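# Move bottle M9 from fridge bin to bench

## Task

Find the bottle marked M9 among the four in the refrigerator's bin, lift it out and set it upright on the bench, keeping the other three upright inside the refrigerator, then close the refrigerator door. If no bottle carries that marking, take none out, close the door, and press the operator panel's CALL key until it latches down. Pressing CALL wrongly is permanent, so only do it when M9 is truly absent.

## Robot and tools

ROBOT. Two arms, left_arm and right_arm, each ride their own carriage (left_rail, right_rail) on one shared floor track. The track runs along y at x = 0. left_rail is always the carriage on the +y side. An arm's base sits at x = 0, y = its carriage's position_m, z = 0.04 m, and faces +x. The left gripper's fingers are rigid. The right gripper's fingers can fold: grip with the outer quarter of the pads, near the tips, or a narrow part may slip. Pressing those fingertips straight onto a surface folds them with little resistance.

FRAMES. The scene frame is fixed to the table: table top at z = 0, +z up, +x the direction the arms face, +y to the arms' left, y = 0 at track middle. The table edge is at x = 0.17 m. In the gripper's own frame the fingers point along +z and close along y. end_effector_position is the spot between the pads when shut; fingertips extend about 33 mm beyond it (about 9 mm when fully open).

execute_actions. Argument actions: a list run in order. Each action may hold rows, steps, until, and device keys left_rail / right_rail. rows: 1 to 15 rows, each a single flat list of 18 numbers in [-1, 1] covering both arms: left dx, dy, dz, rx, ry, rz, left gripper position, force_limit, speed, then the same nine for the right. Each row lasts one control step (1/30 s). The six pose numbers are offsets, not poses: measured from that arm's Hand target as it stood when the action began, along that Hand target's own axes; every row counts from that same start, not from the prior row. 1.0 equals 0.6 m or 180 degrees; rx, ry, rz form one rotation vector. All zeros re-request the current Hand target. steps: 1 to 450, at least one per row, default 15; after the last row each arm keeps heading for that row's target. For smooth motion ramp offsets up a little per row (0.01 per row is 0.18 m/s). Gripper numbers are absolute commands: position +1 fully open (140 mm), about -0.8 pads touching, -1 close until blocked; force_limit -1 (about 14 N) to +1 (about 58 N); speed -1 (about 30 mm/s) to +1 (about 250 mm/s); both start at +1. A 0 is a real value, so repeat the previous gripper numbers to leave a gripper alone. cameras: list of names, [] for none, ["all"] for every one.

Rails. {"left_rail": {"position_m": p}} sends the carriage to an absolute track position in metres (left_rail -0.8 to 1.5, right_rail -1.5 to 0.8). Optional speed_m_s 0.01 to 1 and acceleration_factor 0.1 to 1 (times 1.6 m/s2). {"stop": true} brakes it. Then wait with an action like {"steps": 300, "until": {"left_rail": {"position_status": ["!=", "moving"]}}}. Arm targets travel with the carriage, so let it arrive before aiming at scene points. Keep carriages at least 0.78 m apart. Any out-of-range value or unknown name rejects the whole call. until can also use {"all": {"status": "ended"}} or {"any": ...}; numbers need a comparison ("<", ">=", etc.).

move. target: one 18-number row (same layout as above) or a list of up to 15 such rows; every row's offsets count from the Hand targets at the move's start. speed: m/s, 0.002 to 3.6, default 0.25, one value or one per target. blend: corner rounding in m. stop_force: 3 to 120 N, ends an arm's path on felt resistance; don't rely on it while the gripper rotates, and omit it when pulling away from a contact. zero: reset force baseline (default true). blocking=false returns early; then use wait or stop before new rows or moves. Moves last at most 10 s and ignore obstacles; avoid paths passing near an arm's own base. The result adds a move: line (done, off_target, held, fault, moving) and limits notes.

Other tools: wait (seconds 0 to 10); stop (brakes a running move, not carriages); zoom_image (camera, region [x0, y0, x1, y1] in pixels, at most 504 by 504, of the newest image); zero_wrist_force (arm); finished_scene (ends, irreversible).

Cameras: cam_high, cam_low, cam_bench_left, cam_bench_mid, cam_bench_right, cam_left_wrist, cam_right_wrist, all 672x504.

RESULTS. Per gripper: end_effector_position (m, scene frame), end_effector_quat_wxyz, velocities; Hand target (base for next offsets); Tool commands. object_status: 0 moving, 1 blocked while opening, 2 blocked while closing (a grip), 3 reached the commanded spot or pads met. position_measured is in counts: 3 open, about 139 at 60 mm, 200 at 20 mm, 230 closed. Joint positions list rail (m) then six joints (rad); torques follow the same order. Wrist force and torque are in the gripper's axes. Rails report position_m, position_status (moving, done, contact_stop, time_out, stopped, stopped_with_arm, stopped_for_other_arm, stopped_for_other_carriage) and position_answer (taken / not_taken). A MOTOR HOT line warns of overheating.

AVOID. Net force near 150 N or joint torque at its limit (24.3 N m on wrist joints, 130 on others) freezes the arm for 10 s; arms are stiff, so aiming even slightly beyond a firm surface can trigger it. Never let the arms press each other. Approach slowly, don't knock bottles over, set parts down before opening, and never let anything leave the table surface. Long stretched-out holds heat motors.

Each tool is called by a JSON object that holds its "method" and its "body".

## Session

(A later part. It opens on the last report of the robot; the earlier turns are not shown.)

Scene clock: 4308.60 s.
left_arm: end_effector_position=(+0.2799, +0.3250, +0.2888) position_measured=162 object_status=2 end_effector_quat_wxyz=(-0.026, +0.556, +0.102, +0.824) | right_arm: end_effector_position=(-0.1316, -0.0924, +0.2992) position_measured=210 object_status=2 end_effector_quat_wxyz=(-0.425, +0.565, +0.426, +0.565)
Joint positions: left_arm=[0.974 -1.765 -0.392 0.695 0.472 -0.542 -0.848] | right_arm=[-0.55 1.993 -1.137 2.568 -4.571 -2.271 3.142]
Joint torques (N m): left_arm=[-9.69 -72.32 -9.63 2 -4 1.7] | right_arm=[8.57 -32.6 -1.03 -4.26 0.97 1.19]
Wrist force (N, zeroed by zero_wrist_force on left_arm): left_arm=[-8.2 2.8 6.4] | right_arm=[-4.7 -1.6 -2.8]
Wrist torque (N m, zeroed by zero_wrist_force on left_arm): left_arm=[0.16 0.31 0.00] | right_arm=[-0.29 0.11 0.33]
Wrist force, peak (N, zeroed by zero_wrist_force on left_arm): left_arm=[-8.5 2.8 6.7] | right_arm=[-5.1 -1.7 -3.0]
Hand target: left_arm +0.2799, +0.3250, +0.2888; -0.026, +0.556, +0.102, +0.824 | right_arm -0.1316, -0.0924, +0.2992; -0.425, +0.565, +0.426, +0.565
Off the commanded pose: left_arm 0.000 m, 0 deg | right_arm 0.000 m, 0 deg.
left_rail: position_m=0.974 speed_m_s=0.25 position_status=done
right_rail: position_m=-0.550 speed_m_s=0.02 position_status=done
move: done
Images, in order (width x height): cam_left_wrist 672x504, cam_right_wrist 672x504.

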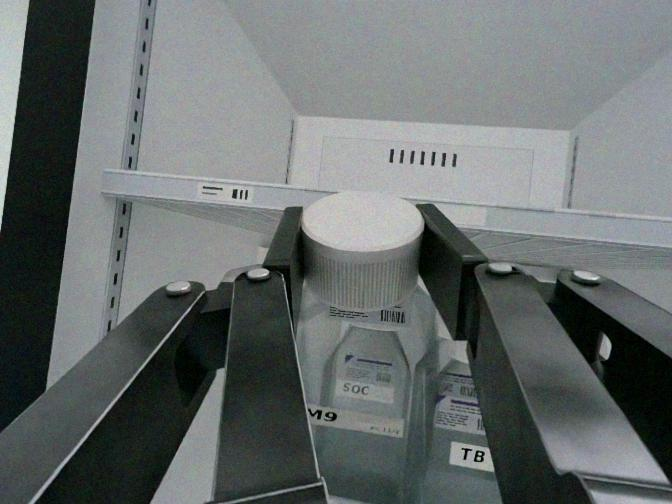

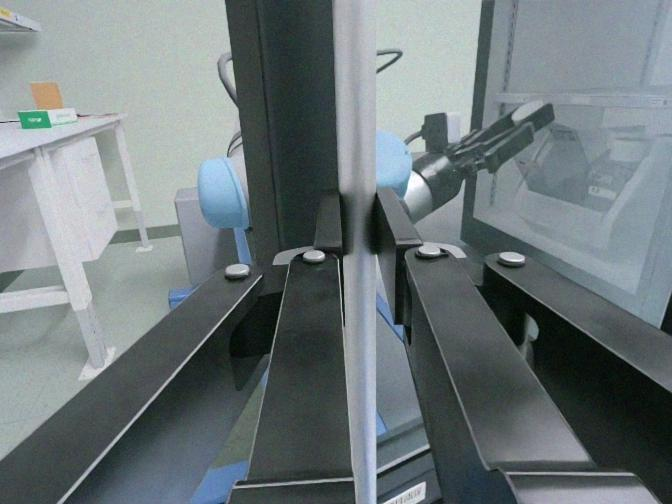

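{"method": "move", "body": {"target": [0.03312, 0.00137, -0.00525, 0, 0, 0, -0.98, 1, -1, 0, 0, 0, 0, 0, 0, -1, 0, -1], "speed": 0.02, "stop_force": 10, "cameras": ["cam_left_wrist", "cam_right_wrist"]}}

Scene clock: 4353.13 s.
left_arm: end_effector_position=(+0.2696, +0.3250, +0.3062) position_measured=162 object_status=2 end_effector_quat_wxyz=(-0.026, +0.556, +0.102, +0.824) | right_arm: end_effector_position=(-0.1316, -0.0924, +0.2992) position_measured=210 object_status=2 end_effector_quat_wxyz=(-0.425, +0.565, +0.426, +0.565)
Joint positions: left_arm=[0.974 -1.779 -0.415 0.693 0.481 -0.552 -0.829] | right_arm=[-0.55 1.993 -1.137 2.568 -4.571 -2.271 3.142]
Joint torques (N m): left_arm=[-8.4 -72.51 -27.17 5.35 -3.9 1.63] | right_arm=[7.8 -31.81 -0.33 -4.24 1.11 1.13]
Wrist force (N, zeroed by zero_wrist_force on left_arm): left_arm=[-8.2 2.1 3.8] | right_arm=[-4.7 -1.1 -2.3]
Wrist torque (N m, zeroed by zero_wrist_force on left_arm): left_arm=[0.20 -0.01 0.06] | right_arm=[-0.29 0.15 0.34]
Wrist force, peak (N, zeroed by zero_wrist_force on left_arm): left_arm=[-8.5 2.7 6.5] | right_arm=[-5.2 -1.6 -3.1]
Hand target: left_arm +0.2696, +0.3250, +0.3062; -0.026, +0.556, +0.102, +0.824 | right_arm -0.1316, -0.0924, +0.2992; -0.425, +0.565, +0.426, +0.565
Off the commanded pose: left_arm 0.000 m, 0 deg | right_arm 0.000 m, 0 deg.
left_rail: position_m=0.974 speed_m_s=0.25 position_status=done
right_rail: position_m=-0.550 speed_m_s=0.02 position_status=done
move: done
Images, in order (width x height): cam_left_wrist 672x504, cam_right_wrist 672x504.

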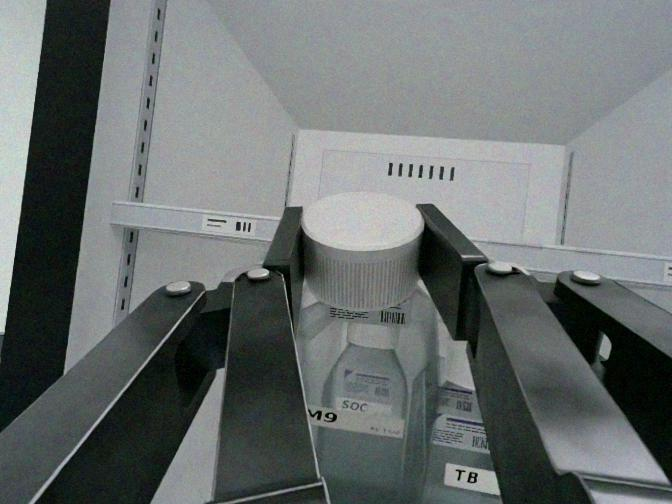

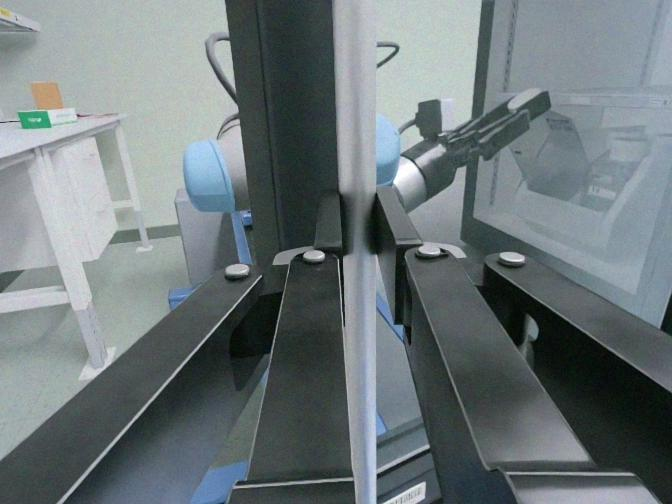

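{"method": "zoom_image", "body": {"camera": "cam_right_wrist", "region": [440, 80, 672, 290]}}

{"method": "zoom_image", "body": {"camera": "cam_left_wrist", "region": [280, 290, 520, 504]}}

Scaled by 2.172 from the camera's 672x504 image, which has a finer 960x720 frame.

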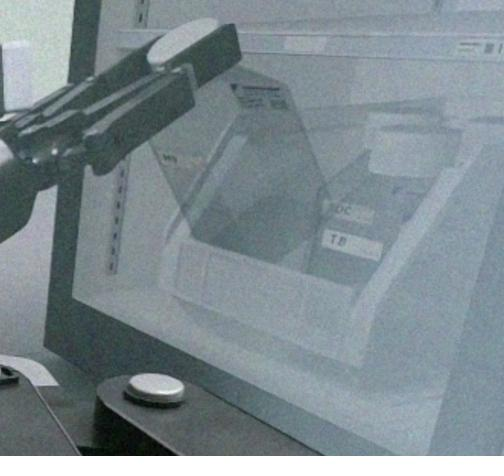

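Scaled by 2.100 from the camera's 672x504 image, which has a finer 960x720 frame.

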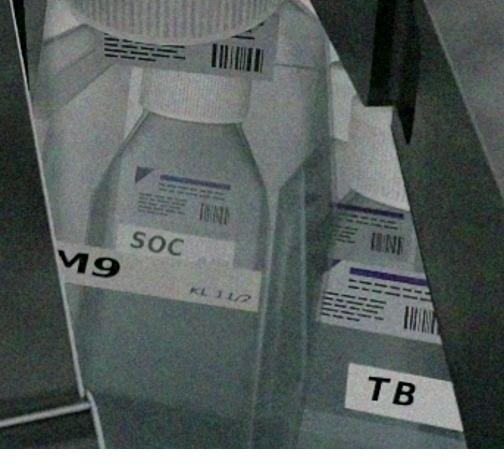

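{"method": "move", "body": {"target": [0.03312, 0.00137, -0.00525, 0, 0, 0, -0.98, 1, -1, 0, 0, 0, 0, 0, 0, -1, 0, -1], "speed": 0.02, "stop_force": 10, "cameras": ["cam_left_wrist", "cam_right_wrist"]}}

Scene clock: 4382.63 s.
left_arm: end_effector_position=(+0.2593, +0.3250, +0.3235) position_measured=162 object_status=2 end_effector_quat_wxyz=(-0.026, +0.556, +0.102, +0.824) | right_arm: end_effector_position=(-0.1316, -0.0924, +0.2992) position_measured=210 object_status=2 end_effector_quat_wxyz=(-0.425, +0.565, +0.426, +0.565)
Joint positions: left_arm=[0.974 -1.794 -0.436 0.687 0.492 -0.563 -0.81] | right_arm=[-0.55 1.993 -1.137 2.568 -4.571 -2.271 3.142]
Joint torques (N m): left_arm=[-7.56 -72.11 -27.02 5.3 -3.75 1.61] | right_arm=[7.12 -30.87 -1.2 -4.23 1.22 1.45]
Wrist force (N, zeroed by zero_wrist_force on left_arm): left_arm=[-8.1 2.0 3.6] | right_arm=[-4.7 -1.2 -2.5]
Wrist torque (N m, zeroed by zero_wrist_force on left_arm): left_arm=[0.20 0.06 0.08] | right_arm=[-0.31 0.15 0.33]
Wrist force, peak (N, zeroed by zero_wrist_force on left_arm): left_arm=[-8.6 2.3 3.9] | right_arm=[-5.0 -1.3 -2.7]
Hand target: left_arm +0.2593, +0.3250, +0.3235; -0.026, +0.556, +0.102, +0.824 | right_arm -0.1316, -0.0924, +0.2992; -0.425, +0.565, +0.426, +0.565
Off the commanded pose: left_arm 0.000 m, 0 deg | right_arm 0.000 m, 0 deg.
left_rail: position_m=0.974 speed_m_s=0.25 position_status=done
right_rail: position_m=-0.550 speed_m_s=0.02 position_status=done
move: done
Images, in order (width x height): cam_left_wrist 672x504, cam_right_wrist 672x504.

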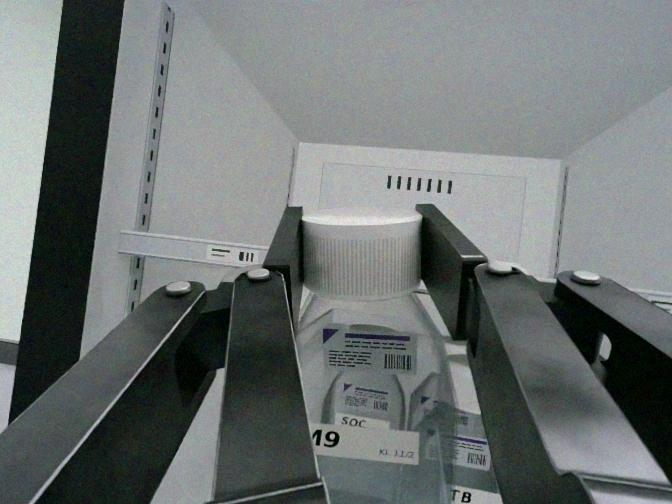

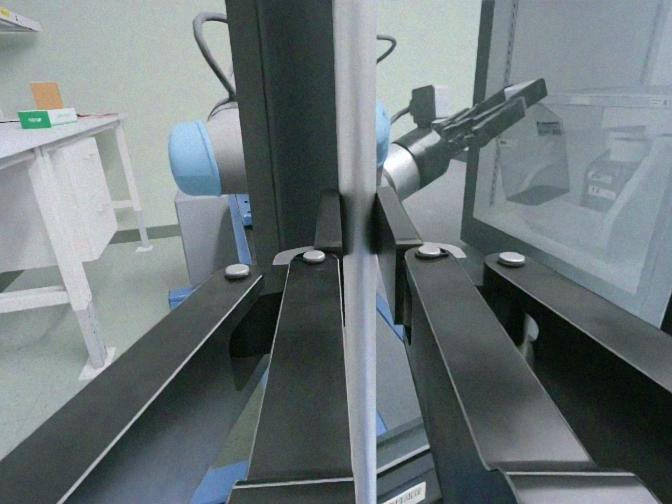

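{"method": "zoom_image", "body": {"camera": "cam_right_wrist", "region": [440, 60, 672, 270]}}

{"method": "zoom_image", "body": {"camera": "cam_left_wrist", "region": [280, 190, 520, 504]}}

Scaled by 2.172 from the camera's 672x504 image, which has a finer 960x720 frame.

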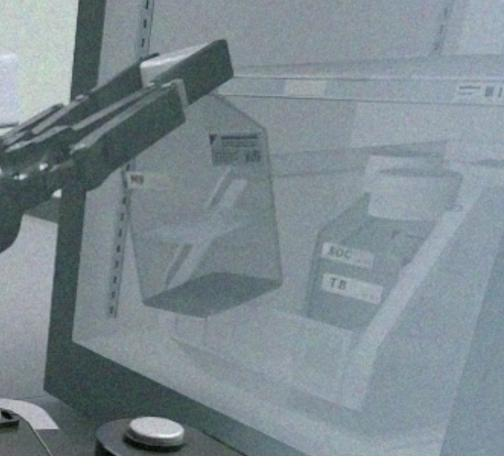

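Scaled by 1.605 from the camera's 672x504 image, which has a finer 960x720 frame.

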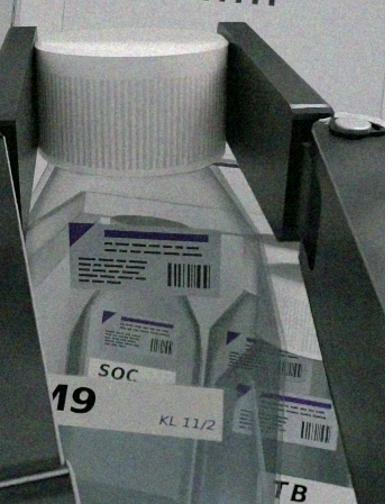

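{"method": "move", "body": {"target": [0.06337, -0.02577, -0.15197, 0, 0, 0, -0.98, 1, -1, 0, 0, 0, 0, 0, 0, -1, 0, -1], "speed": 0.04, "stop_force": 12, "cameras": ["all"]}}

Scene clock: 4408.70 s.
left_arm: end_effector_position=(+0.1593, +0.3250, +0.3235) position_measured=162 object_status=2 end_effector_quat_wxyz=(-0.026, +0.556, +0.102, +0.824) | right_arm: end_effector_position=(-0.1316, -0.0924, +0.2992) position_measured=210 object_status=2 end_effector_quat_wxyz=(-0.425, +0.565, +0.426, +0.565)
Joint positions: left_arm=[0.974 -1.93 -0.438 0.671 0.388 -0.669 -0.661] | right_arm=[-0.55 1.993 -1.137 2.568 -4.571 -2.271 3.142]
Joint torques (N m): left_arm=[-8.33 -46.74 -27.18 2.39 -3.45 1.64] | right_arm=[7.34 -32.56 -0.81 -3.83 1.5 1.2]
Wrist force (N, zeroed by zero_wrist_force on left_arm): left_arm=[-8.3 1.9 3.2] | right_arm=[-4.5 -1.5 -2.6]
Wrist torque (N m, zeroed by zero_wrist_force on left_arm): left_arm=[0.17 0.06 0.09] | right_arm=[-0.37 0.11 0.34]
Wrist force, peak (N, zeroed by zero_wrist_force on left_arm): left_arm=[-8.5 2.1 3.8] | right_arm=[-5.0 -1.5 -2.7]
Hand target: left_arm +0.1593, +0.3250, +0.3235; -0.026, +0.556, +0.102, +0.824 | right_arm -0.1316, -0.0924, +0.2992; -0.425, +0.565, +0.426, +0.565
Off the commanded pose: left_arm 0.000 m, 0 deg | right_arm 0.000 m, 0 deg.
left_rail: position_m=0.974 speed_m_s=0.25 position_status=done
right_rail: position_m=-0.550 speed_m_s=0.02 position_status=done
move: done

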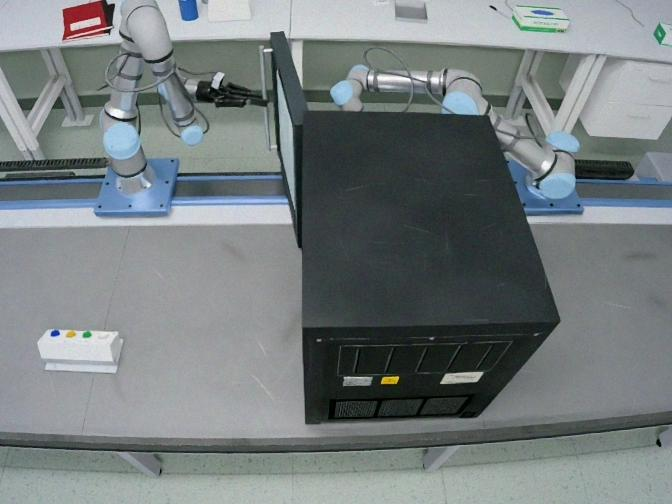

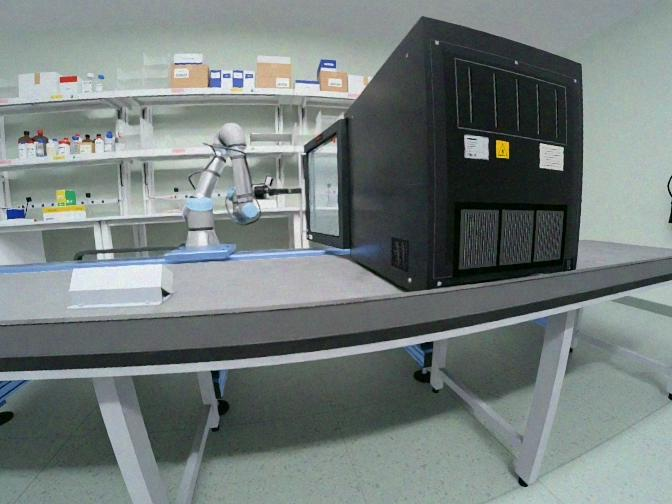

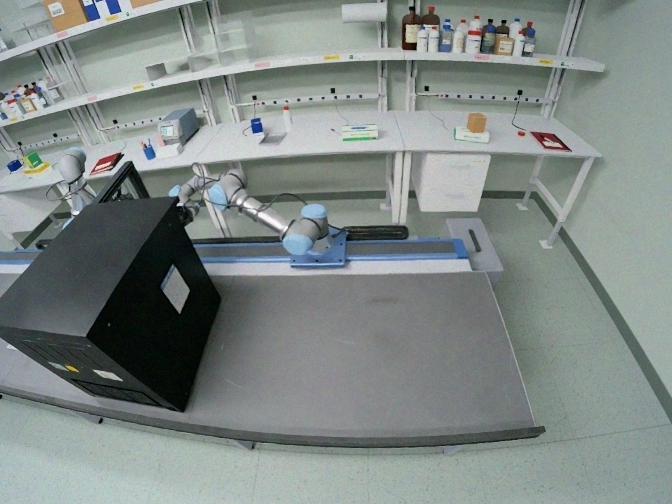

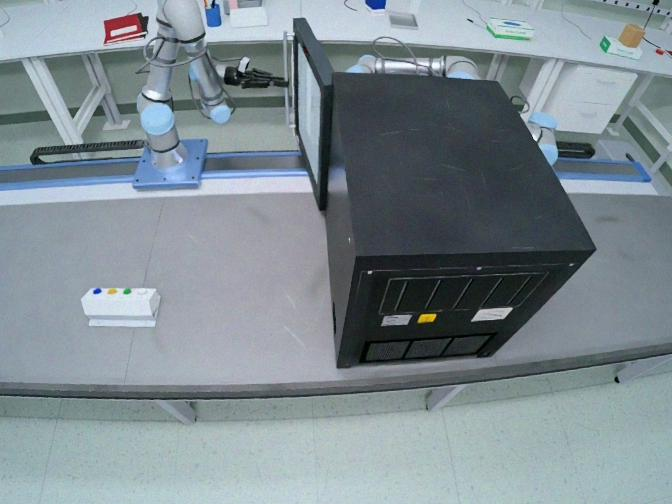

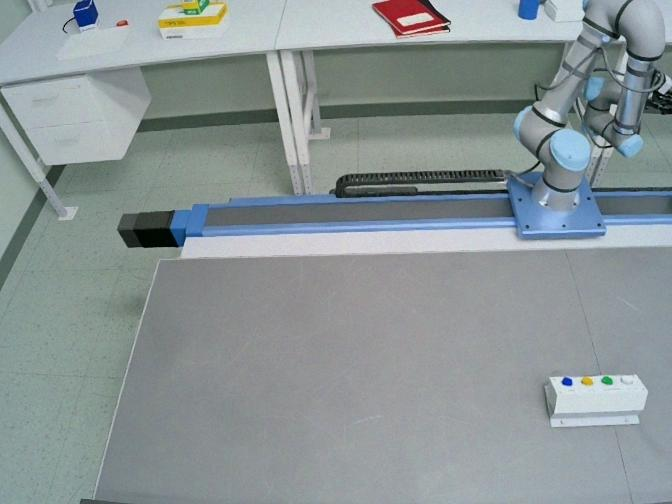

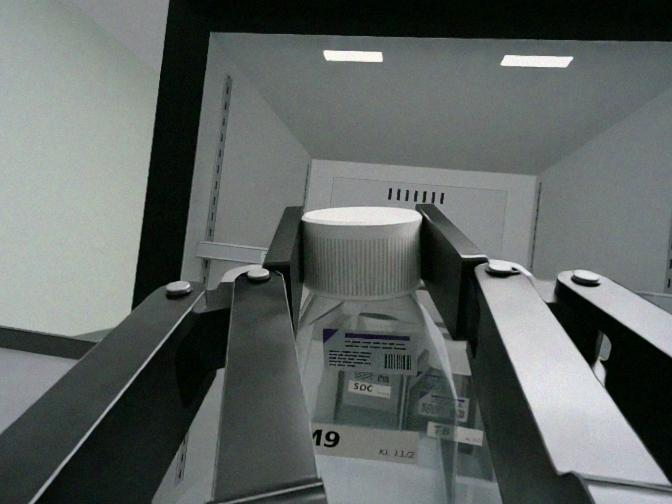

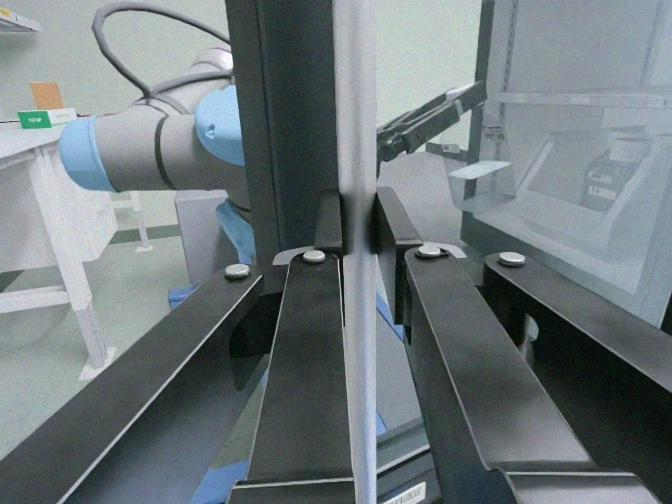

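{"method": "move", "body": {"target": [0.01262, 0.0015, 0.0032, 0.00909, -0.12497, 0.02497, -0.98, 1, -1, 0, 0, 0, 0, 0, 0, -1, 0, -1], "speed": 0.05, "cameras": ["cam_left_wrist", "cam_right_wrist"]}}

Scene clock: 4447.70 s.
left_arm: end_effector_position=(+0.1583, +0.3250, +0.3313) position_measured=162 object_status=2 end_effector_quat_wxyz=(-0.045, +0.709, +0.095, +0.697) | right_arm: end_effector_position=(-0.1316, -0.0924, +0.2992) position_measured=210 object_status=2 end_effector_quat_wxyz=(-0.425, +0.565, +0.426, +0.565)
Joint positions: left_arm=[0.974 -1.959 -0.723 0.838 -0.159 -0.587 -0.032] | right_arm=[-0.55 1.993 -1.137 2.568 -4.571 -2.271 3.142]
Joint torques (N m): left_arm=[-4.66 -67.88 -12.69 0.67 -1.45 1.47] | right_arm=[7.04 -30.71 -1.53 -3.61 1.64 1.2]
Wrist force (N, zeroed by zero_wrist_force on left_arm): left_arm=[-7.5 1.6 3.4] | right_arm=[-4.5 -1.4 -2.6]
Wrist torque (N m, zeroed by zero_wrist_force on left_arm): left_arm=[0.02 0.17 0.01] | right_arm=[-0.35 0.10 0.33]
Wrist force, peak (N, zeroed by zero_wrist_force on left_arm): left_arm=[-9.0 2.0 3.3] | right_arm=[-4.9 -1.3 -2.9]
Hand target: left_arm +0.1583, +0.3250, +0.3313; -0.045, +0.709, +0.095, +0.697 | right_arm -0.1316, -0.0924, +0.2992; -0.425, +0.565, +0.426, +0.565
Off the commanded pose: left_arm 0.000 m, 0 deg | right_arm 0.000 m, 0 deg.
left_rail: position_m=0.974 speed_m_s=0.25 position_status=done
right_rail: position_m=-0.550 speed_m_s=0.02 position_status=done
move: done
Images, in order (width x height): cam_left_wrist 672x504, cam_right_wrist 672x504.

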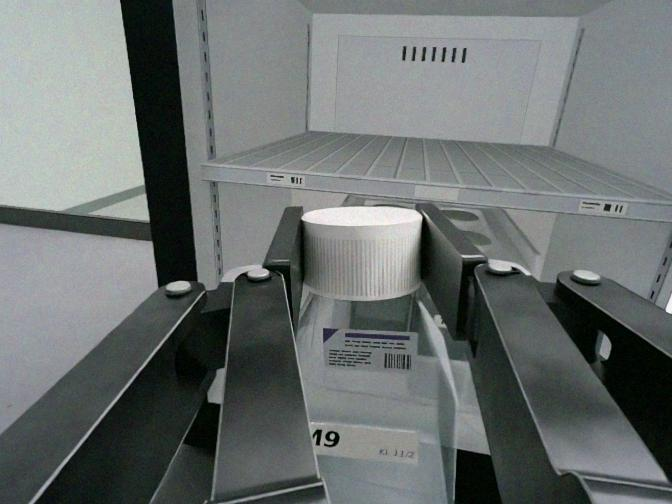

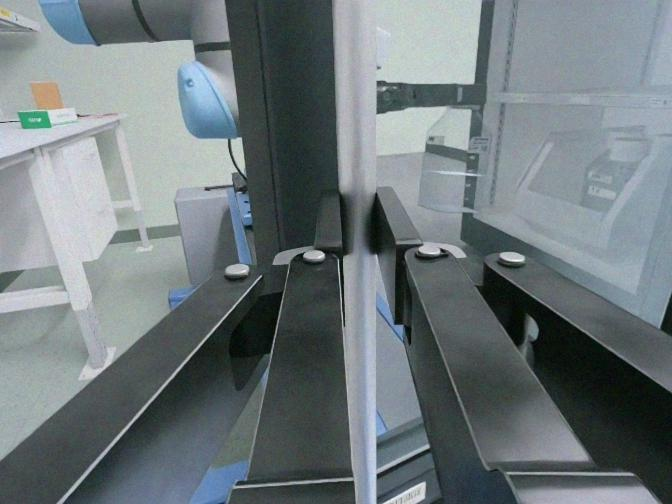

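{"method": "zoom_image", "body": {"camera": "cam_right_wrist", "region": [380, 60, 520, 230]}}

Scaled by 2.965 from the camera's 672x504 image, which has a finer 960x720 frame.

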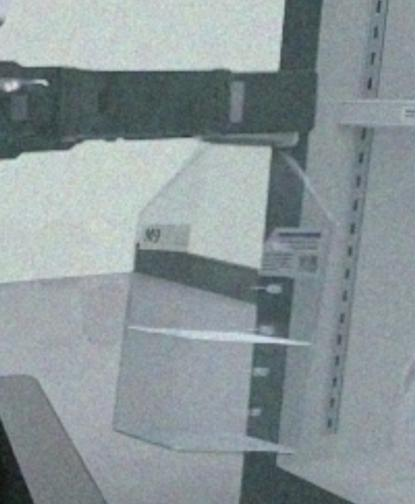

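{"method": "execute_actions", "body": {"actions": [{"left_rail": {"position_m": 1.45, "speed_m_s": 0.2, "acceleration_factor": 0.2}, "rows": [[0,0,0,0,0,0,-0.98,1,-1, 0,0,0,0,0,0,-1,0,-1]], "steps": 300, "until": {"left_rail": {"position_status": ["!=", "moving"]}}}], "cameras": ["cam_left_wrist", "cam_right_wrist", "cam_bench_left", "cam_bench_right"]}}

Scene clock: 4476.43 s.
left_arm: end_effector_position=(+0.1583, +0.8010, +0.3313) position_measured=162 object_status=2 end_effector_quat_wxyz=(-0.045, +0.709, +0.095, +0.697) | right_arm: end_effector_position=(-0.1316, -0.0924, +0.2992) position_measured=210 object_status=2 end_effector_quat_wxyz=(-0.425, +0.565, +0.426, +0.565)
Joint positions: left_arm=[1.45 -1.959 -0.723 0.839 -0.159 -0.587 -0.031] | right_arm=[-0.55 1.993 -1.137 2.568 -4.571 -2.271 3.142]
Joint torques (N m): left_arm=[3.11 -60.67 -17.16 1.92 0.13 1.26] | right_arm=[6.73 -30.84 -2.18 -3.28 1.19 1.25]
Wrist force (N, zeroed by zero_wrist_force on left_arm): left_arm=[-7.2 1.6 3.4] | right_arm=[-4.5 -1.1 -2.5]
Wrist torque (N m, zeroed by zero_wrist_force on left_arm): left_arm=[0.01 0.11 0.00] | right_arm=[-0.29 0.10 0.34]
Wrist force, peak (N, zeroed by zero_wrist_force on left_arm): left_arm=[-7.7 2.1 3.7] | right_arm=[-5.1 -1.4 -2.8]
Hand target: left_arm +0.1583, +0.8010, +0.3313; -0.045, +0.709, +0.095, +0.697 | right_arm -0.1316, -0.0924, +0.2992; -0.425, +0.565, +0.426, +0.565
Off the commanded pose: left_arm 0.000 m, 0 deg | right_arm 0.000 m, 0 deg.
left_rail: position_m=1.450 speed_m_s=0.20 position_status=done
right_rail: position_m=-0.550 speed_m_s=0.02 position_status=done
Images, in order (width x height): cam_bench_left 672x504, cam_bench_right 672x504, cam_left_wrist 672x504, cam_right_wrist 672x504.

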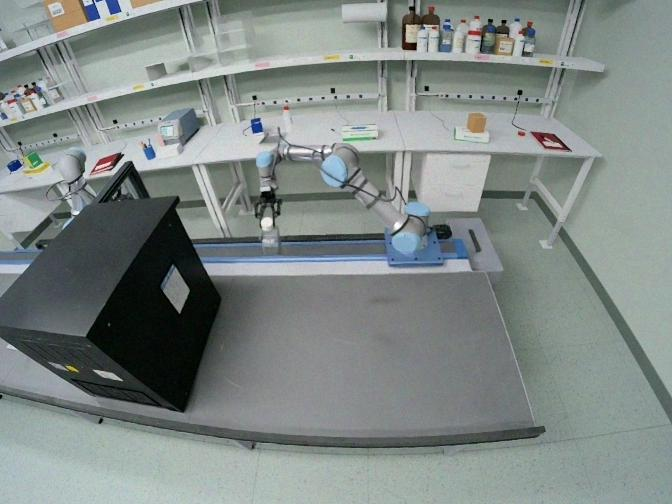

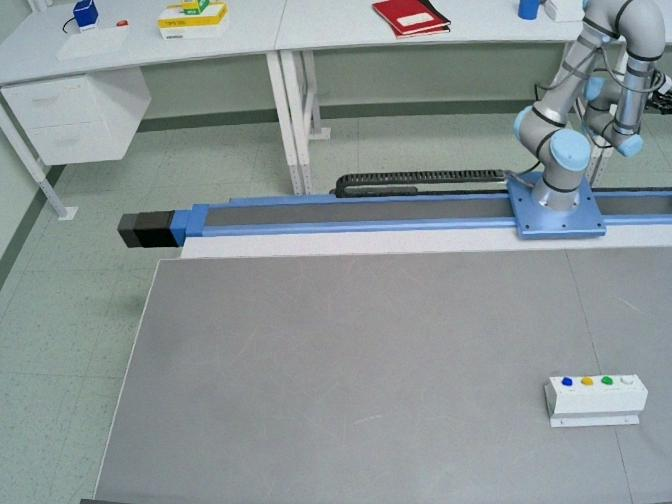

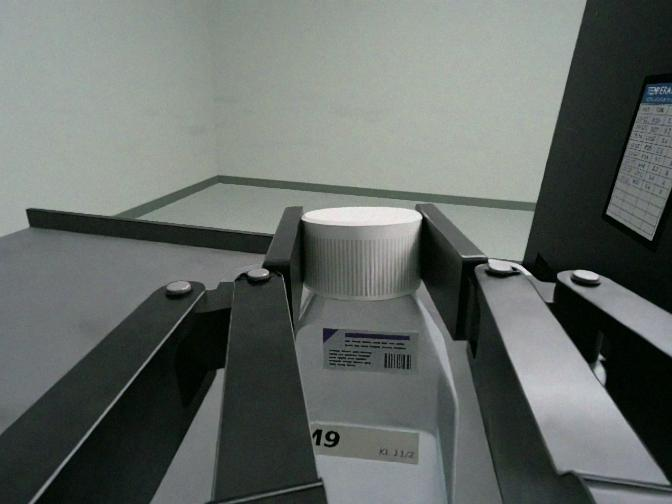

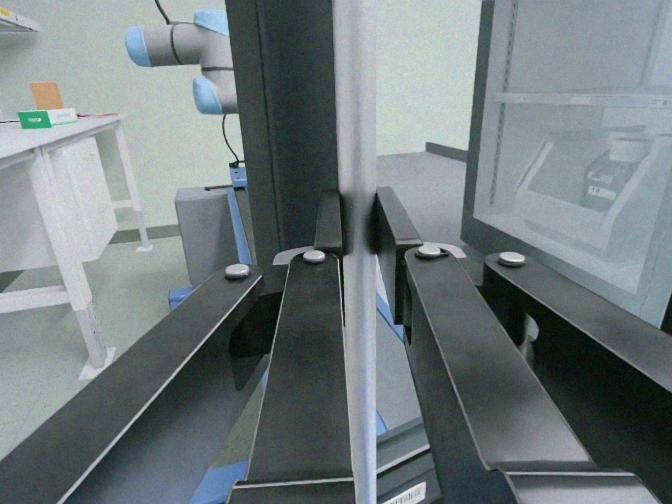

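{"method": "move", "body": {"target": [[0.0035, 0.06622, 0.33, 0, 0, 0, -0.98, 1, -1, 0, 0, 0, 0, 0, 0, -1, 0, -1], [-0.22923, 0.05042, 0.33565, 0, 0, 0, -0.98, 1, -1, 0, 0, 0, 0, 0, 0, -1, 0, -1]], "speed": 0.07, "blend": [0.02, 0], "cameras": ["cam_left_wrist", "cam_bench_left", "cam_bench_mid", "cam_low"]}}

Scene clock: 4499.37 s.
left_arm: end_effector_position=(+0.3603, +0.8011, +0.1913) position_measured=162 object_status=2 end_effector_quat_wxyz=(-0.045, +0.709, +0.095, +0.697) | right_arm: end_effector_position=(-0.1316, -0.0924, +0.2992) position_measured=210 object_status=2 end_effector_quat_wxyz=(-0.425, +0.565, +0.426, +0.565)
Joint positions: left_arm=[1.45 -1.681 -0.66 1.094 -0.514 -0.309 0.008] | right_arm=[-0.55 1.993 -1.137 2.568 -4.571 -2.271 3.142]
Joint torques (N m): left_arm=[-3.64 -44.14 -11.16 -0.5 1.8 1.76] | right_arm=[5.75 -31.83 -3.99 -2.89 1.38 0.91]
Wrist force (N, zeroed by zero_wrist_force on left_arm): left_arm=[-7.8 1.7 3.3] | right_arm=[-4.6 -1.2 -2.5]
Wrist torque (N m, zeroed by zero_wrist_force on left_arm): left_arm=[0.02 0.24 0.03] | right_arm=[-0.30 0.13 0.33]
Wrist force, peak (N, zeroed by zero_wrist_force on left_arm): left_arm=[-8.7 1.5 3.7] | right_arm=[-4.8 -1.5 -2.9]
Hand target: left_arm +0.3603, +0.8011, +0.1913; -0.045, +0.709, +0.095, +0.697 | right_arm -0.1316, -0.0924, +0.2992; -0.425, +0.565, +0.426, +0.565
Off the commanded pose: left_arm 0.000 m, 0 deg | right_arm 0.000 m, 0 deg.
left_rail: position_m=1.450 speed_m_s=0.20 position_status=done
right_rail: position_m=-0.550 speed_m_s=0.02 position_status=done
move: done
Images, in order (width x height): cam_low 672x504, cam_bench_left 672x504, cam_bench_mid 672x504, cam_left_wrist 672x504.

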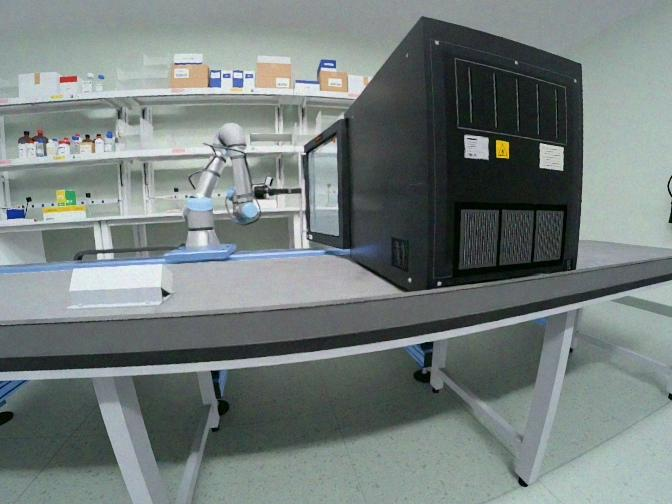

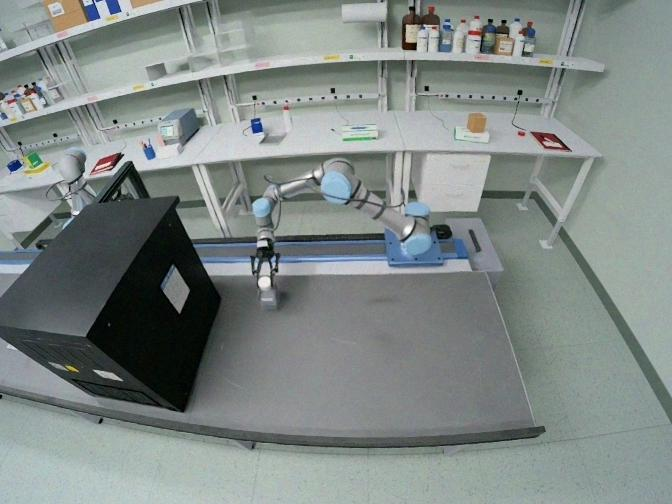

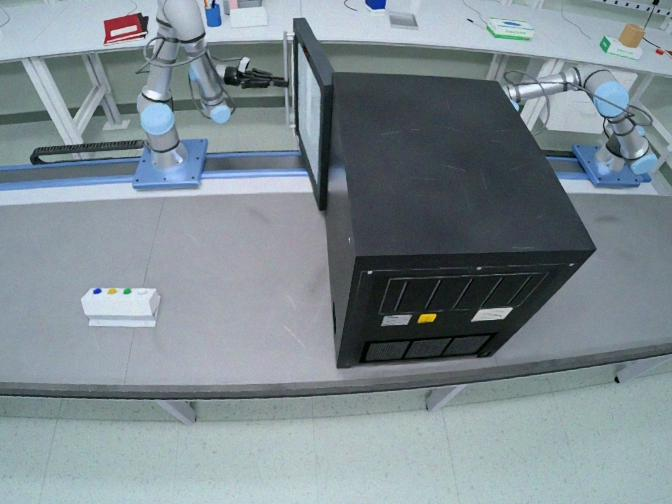

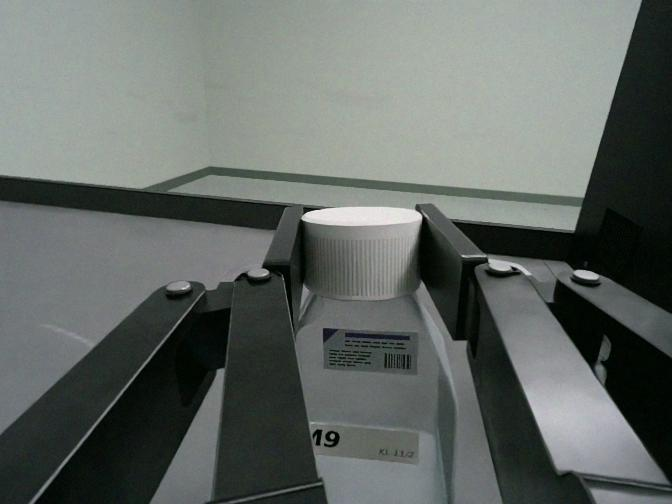

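{"method": "zoom_image", "body": {"camera": "cam_bench_left", "region": [220, 220, 330, 330]}}

Scaled by 4.582 from the camera's 672x504 image, which has a finer 960x720 frame.

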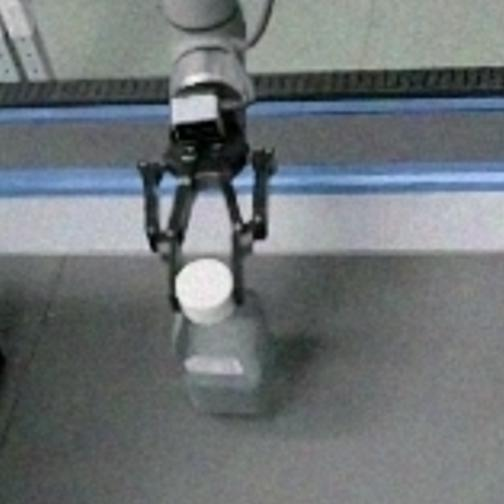

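{"method": "move", "body": {"target": [-0.05, 0, 0, -0.00079, 0.01087, -0.00217, -0.98, 1, -1, 0, 0, 0, 0, 0, 0, -1, 0, -1], "speed": 0.03, "cameras": ["cam_left_wrist", "cam_bench_left"]}}

Scene clock: 4533.00 s.
left_arm: end_effector_position=(+0.3599, +0.7989, +0.1614) position_measured=162 object_status=2 end_effector_quat_wxyz=(-0.044, +0.697, +0.095, +0.709) | right_arm: end_effector_position=(-0.1316, -0.0924, +0.2992) position_measured=210 object_status=2 end_effector_quat_wxyz=(-0.425, +0.565, +0.426, +0.565)
Joint positions: left_arm=[1.45 -1.682 -0.581 1.051 -0.438 -0.308 -0.106] | right_arm=[-0.55 1.993 -1.137 2.568 -4.571 -2.271 3.142]
Joint torques (N m): left_arm=[8.07 -29.59 -20.74 0.29 -2.64 -1] | right_arm=[5.65 -32.51 -3.74 -2.85 1.37 1.12]
Wrist force (N, zeroed by zero_wrist_force on left_arm): left_arm=[22.9 7.2 0.6] | right_arm=[-4.5 -1.1 -2.5]
Wrist torque (N m, zeroed by zero_wrist_force on left_arm): left_arm=[-0.07 0.14 0.04] | right_arm=[-0.28 0.10 0.33]
Wrist force, peak (N, zeroed by zero_wrist_force on left_arm): left_arm=[23.3 7.7 0.4] | right_arm=[-5.0 -1.5 -2.9]
Hand target: left_arm +0.3600, +0.7990, +0.1613; -0.044, +0.697, +0.095, +0.709 | right_arm -0.1316, -0.0924, +0.2992; -0.425, +0.565, +0.426, +0.565
Off the commanded pose: left_arm 0.000 m, 0 deg | right_arm 0.000 m, 0 deg.
left_rail: position_m=1.450 speed_m_s=0.20 position_status=done
right_rail: position_m=-0.550 speed_m_s=0.02 position_status=done
move: done
Images, in order (width x height): cam_bench_left 672x504, cam_left_wrist 672x504.

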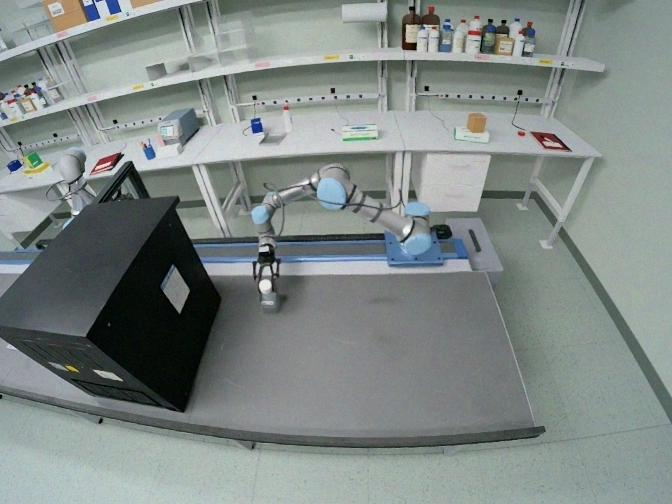

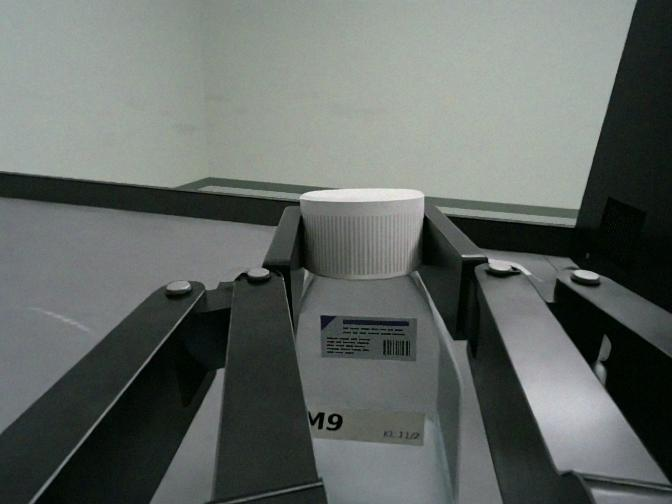

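{"method": "move", "body": {"target": [0.00133, 0, 0, 0, 0, 0, -0.98, 1, -1, 0, 0, 0, 0, 0, 0, -1, 0, -1], "speed": 0.005}}

Scene clock: 4544.53 s.
left_arm: end_effector_position=(+0.3600, +0.7991, +0.1620) position_measured=162 object_status=2 end_effector_quat_wxyz=(-0.044, +0.697, +0.095, +0.709) | right_arm: end_effector_position=(-0.1316, -0.0924, +0.2992) position_measured=210 object_status=2 end_effector_quat_wxyz=(-0.425, +0.565, +0.426, +0.565)
Joint positions: left_arm=[1.45 -1.682 -0.582 1.051 -0.436 -0.308 -0.106] | right_arm=[-0.55 1.993 -1.137 2.568 -4.571 -2.271 3.142]
Joint torques (N m): left_arm=[4.75 -65.95 -22.23 2.57 -1.85 -1.13] | right_arm=[5.3 -31.7 -4.98 -2.61 1.4 1.05]
Wrist force (N, zeroed by zero_wrist_force on left_arm): left_arm=[-1.0 3.5 2.9] | right_arm=[-4.6 -1.3 -2.4]
Wrist torque (N m, zeroed by zero_wrist_force on left_arm): left_arm=[-0.01 0.15 0.04] | right_arm=[-0.33 0.12 0.34]
Wrist force, peak (N, zeroed by zero_wrist_force on left_arm): left_arm=[23.3 7.4 0.5] | right_arm=[-5.0 -1.4 -2.9]
Hand target: left_arm +0.3599, +0.7990, +0.1621; -0.044, +0.697, +0.095, +0.709 | right_arm -0.1316, -0.0924, +0.2992; -0.425, +0.565, +0.426, +0.565
Off the commanded pose: left_arm 0.000 m, 0 deg | right_arm 0.000 m, 0 deg.
left_rail: position_m=1.450 speed_m_s=0.20 position_status=done
right_rail: position_m=-0.550 speed_m_s=0.02 position_status=done
move: done

{"method": "execute_actions", "body": {"actions": [{"rows": [[0,0,0,0,0,0,-0.15,-1,-1, 0,0,0,0,0,0,-1,0,-1]], "steps": 45}], "cameras": ["cam_left_wrist", "cam_bench_left"]}}

Scene clock: 4550.43 s.
left_arm: end_effector_position=(+0.3599, +0.7990, +0.1621) position_measured=148 object_status=3 end_effector_quat_wxyz=(-0.044, +0.697, +0.095, +0.709) | right_arm: end_effector_position=(-0.1316, -0.0924, +0.2992) position_measured=210 object_status=2 end_effector_quat_wxyz=(-0.425, +0.565, +0.426, +0.565)
Joint positions: left_arm=[1.45 -1.682 -0.582 1.051 -0.436 -0.308 -0.106] | right_arm=[-0.55 1.993 -1.137 2.568 -4.571 -2.271 3.142]
Joint torques (N m): left_arm=[-5.99 -65.53 -23.57 -0.5 -1.62 -1.17] | right_arm=[6.36 -32.06 -3.58 -2.57 1.25 1.03]
Wrist force (N, zeroed by zero_wrist_force on left_arm): left_arm=[-4.2 1.8 3.8] | right_arm=[-4.6 -1.0 -2.3]
Wrist torque (N m, zeroed by zero_wrist_force on left_arm): left_arm=[0.01 0.22 0.16] | right_arm=[-0.27 0.11 0.33]
Wrist force, peak (N, zeroed by zero_wrist_force on left_arm): left_arm=[-5.3 2.3 3.4] | right_arm=[-5.0 -1.4 -2.5]
Hand target: left_arm +0.3599, +0.7990, +0.1621; -0.044, +0.697, +0.095, +0.709 | right_arm -0.1316, -0.0924, +0.2992; -0.425, +0.565, +0.426, +0.565
Off the commanded pose: left_arm 0.000 m, 0 deg | right_arm 0.000 m, 0 deg.
left_rail: position_m=1.450 speed_m_s=0.20 position_status=done
right_rail: position_m=-0.550 speed_m_s=0.02 position_status=done
Images, in order (width x height): cam_bench_left 672x504, cam_left_wrist 672x504.

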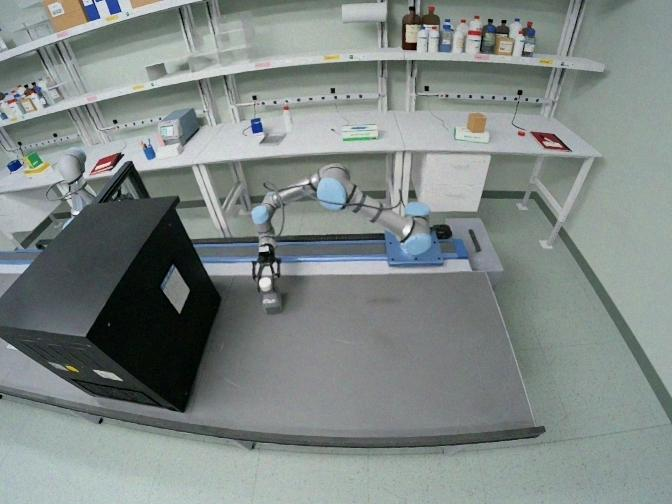

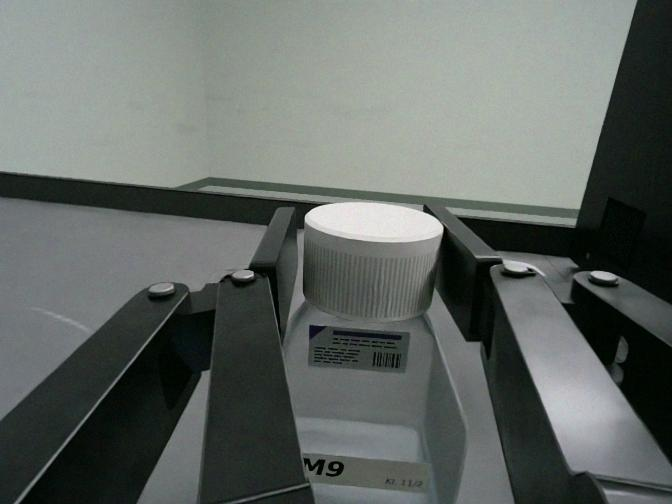

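{"method": "execute_actions", "body": {"actions": [], "cameras": ["cam_left_wrist", "cam_bench_left"]}}

{"method": "zoom_image", "body": {"camera": "cam_bench_left", "region": [220, 220, 330, 330]}}

Scene clock: 4569.50 s.
left_arm: end_effector_position=(+0.3599, +0.7990, +0.1621) position_measured=148 object_status=3 end_effector_quat_wxyz=(-0.044, +0.697, +0.095, +0.709) | right_arm: end_effector_position=(-0.1316, -0.0924, +0.2992) position_measured=210 object_status=2 end_effector_quat_wxyz=(-0.425, +0.565, +0.426, +0.565)
Joint positions: left_arm=[1.45 -1.682 -0.582 1.051 -0.436 -0.308 -0.106] | right_arm=[-0.55 1.993 -1.137 2.568 -4.571 -2.271 3.142]
Joint velocities: within noise
Joint torques (N m): left_arm=[-5.29 -52.6 -16.61 -0.5 -1.6 -0.47] | right_arm=[6.29 -33 -5.15 -2.32 1.57 0.89]
Wrist force (N, zeroed by zero_wrist_force on left_arm): left_arm=[-4.1 1.9 3.6] | right_arm=[-4.7 -1.2 -2.8]
Wrist torque (N m, zeroed by zero_wrist_force on left_arm): left_arm=[0.04 0.21 0.15] | right_arm=[-0.31 0.13 0.34]
Wrist force, peak (N, zeroed by zero_wrist_force on left_arm): left_arm=[-4.2 2.2 4.1] | right_arm=[-5.2 -1.2 -2.7]
Hand target: left_arm +0.3599, +0.7990, +0.1621; -0.044, +0.697, +0.095, +0.709 | right_arm -0.1316, -0.0924, +0.2992; -0.425, +0.565, +0.426, +0.565
Tool commands: left_gripper/position=-0.15 left_gripper/force_limit=-1.0 left_gripper/speed=-1.0 right_gripper/position=-1.0 right_gripper/force_limit=+0.0 right_gripper/speed=-1.0
Off the commanded pose: left_arm 0.000 m, 0 deg | right_arm 0.000 m, 0 deg.
left_rail: position_m=1.450 speed_m_s=0.20 position_status=done
right_rail: position_m=-0.550 speed_m_s=0.02 position_status=done
Images, in order (width x height): cam_bench_left 672x504, cam_left_wrist 672x504.

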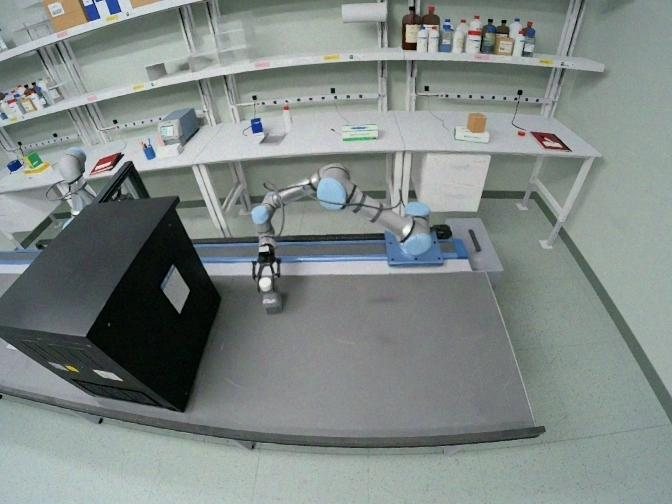

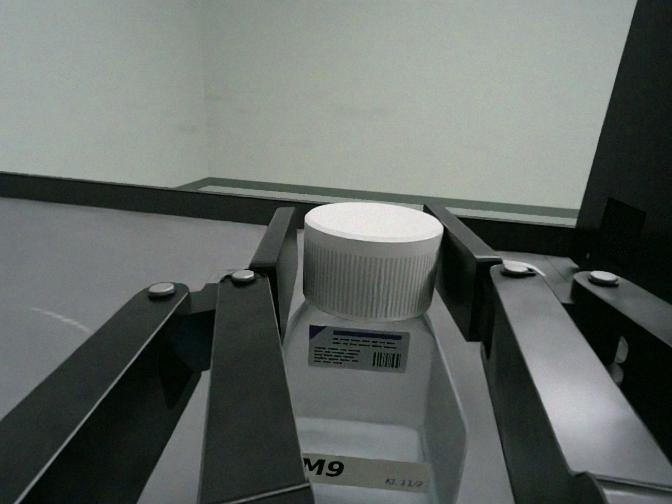

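Scaled by 4.582 from the camera's 672x504 image, which has a finer 960x720 frame.

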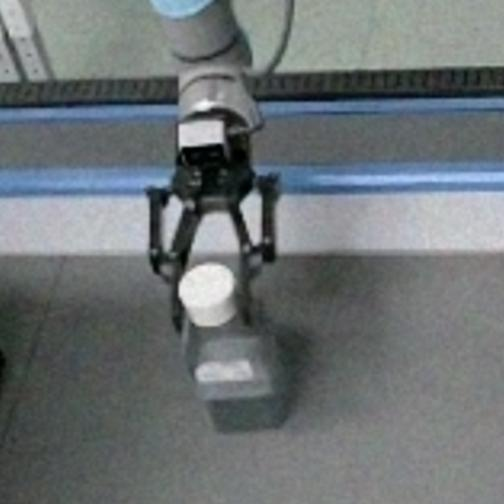

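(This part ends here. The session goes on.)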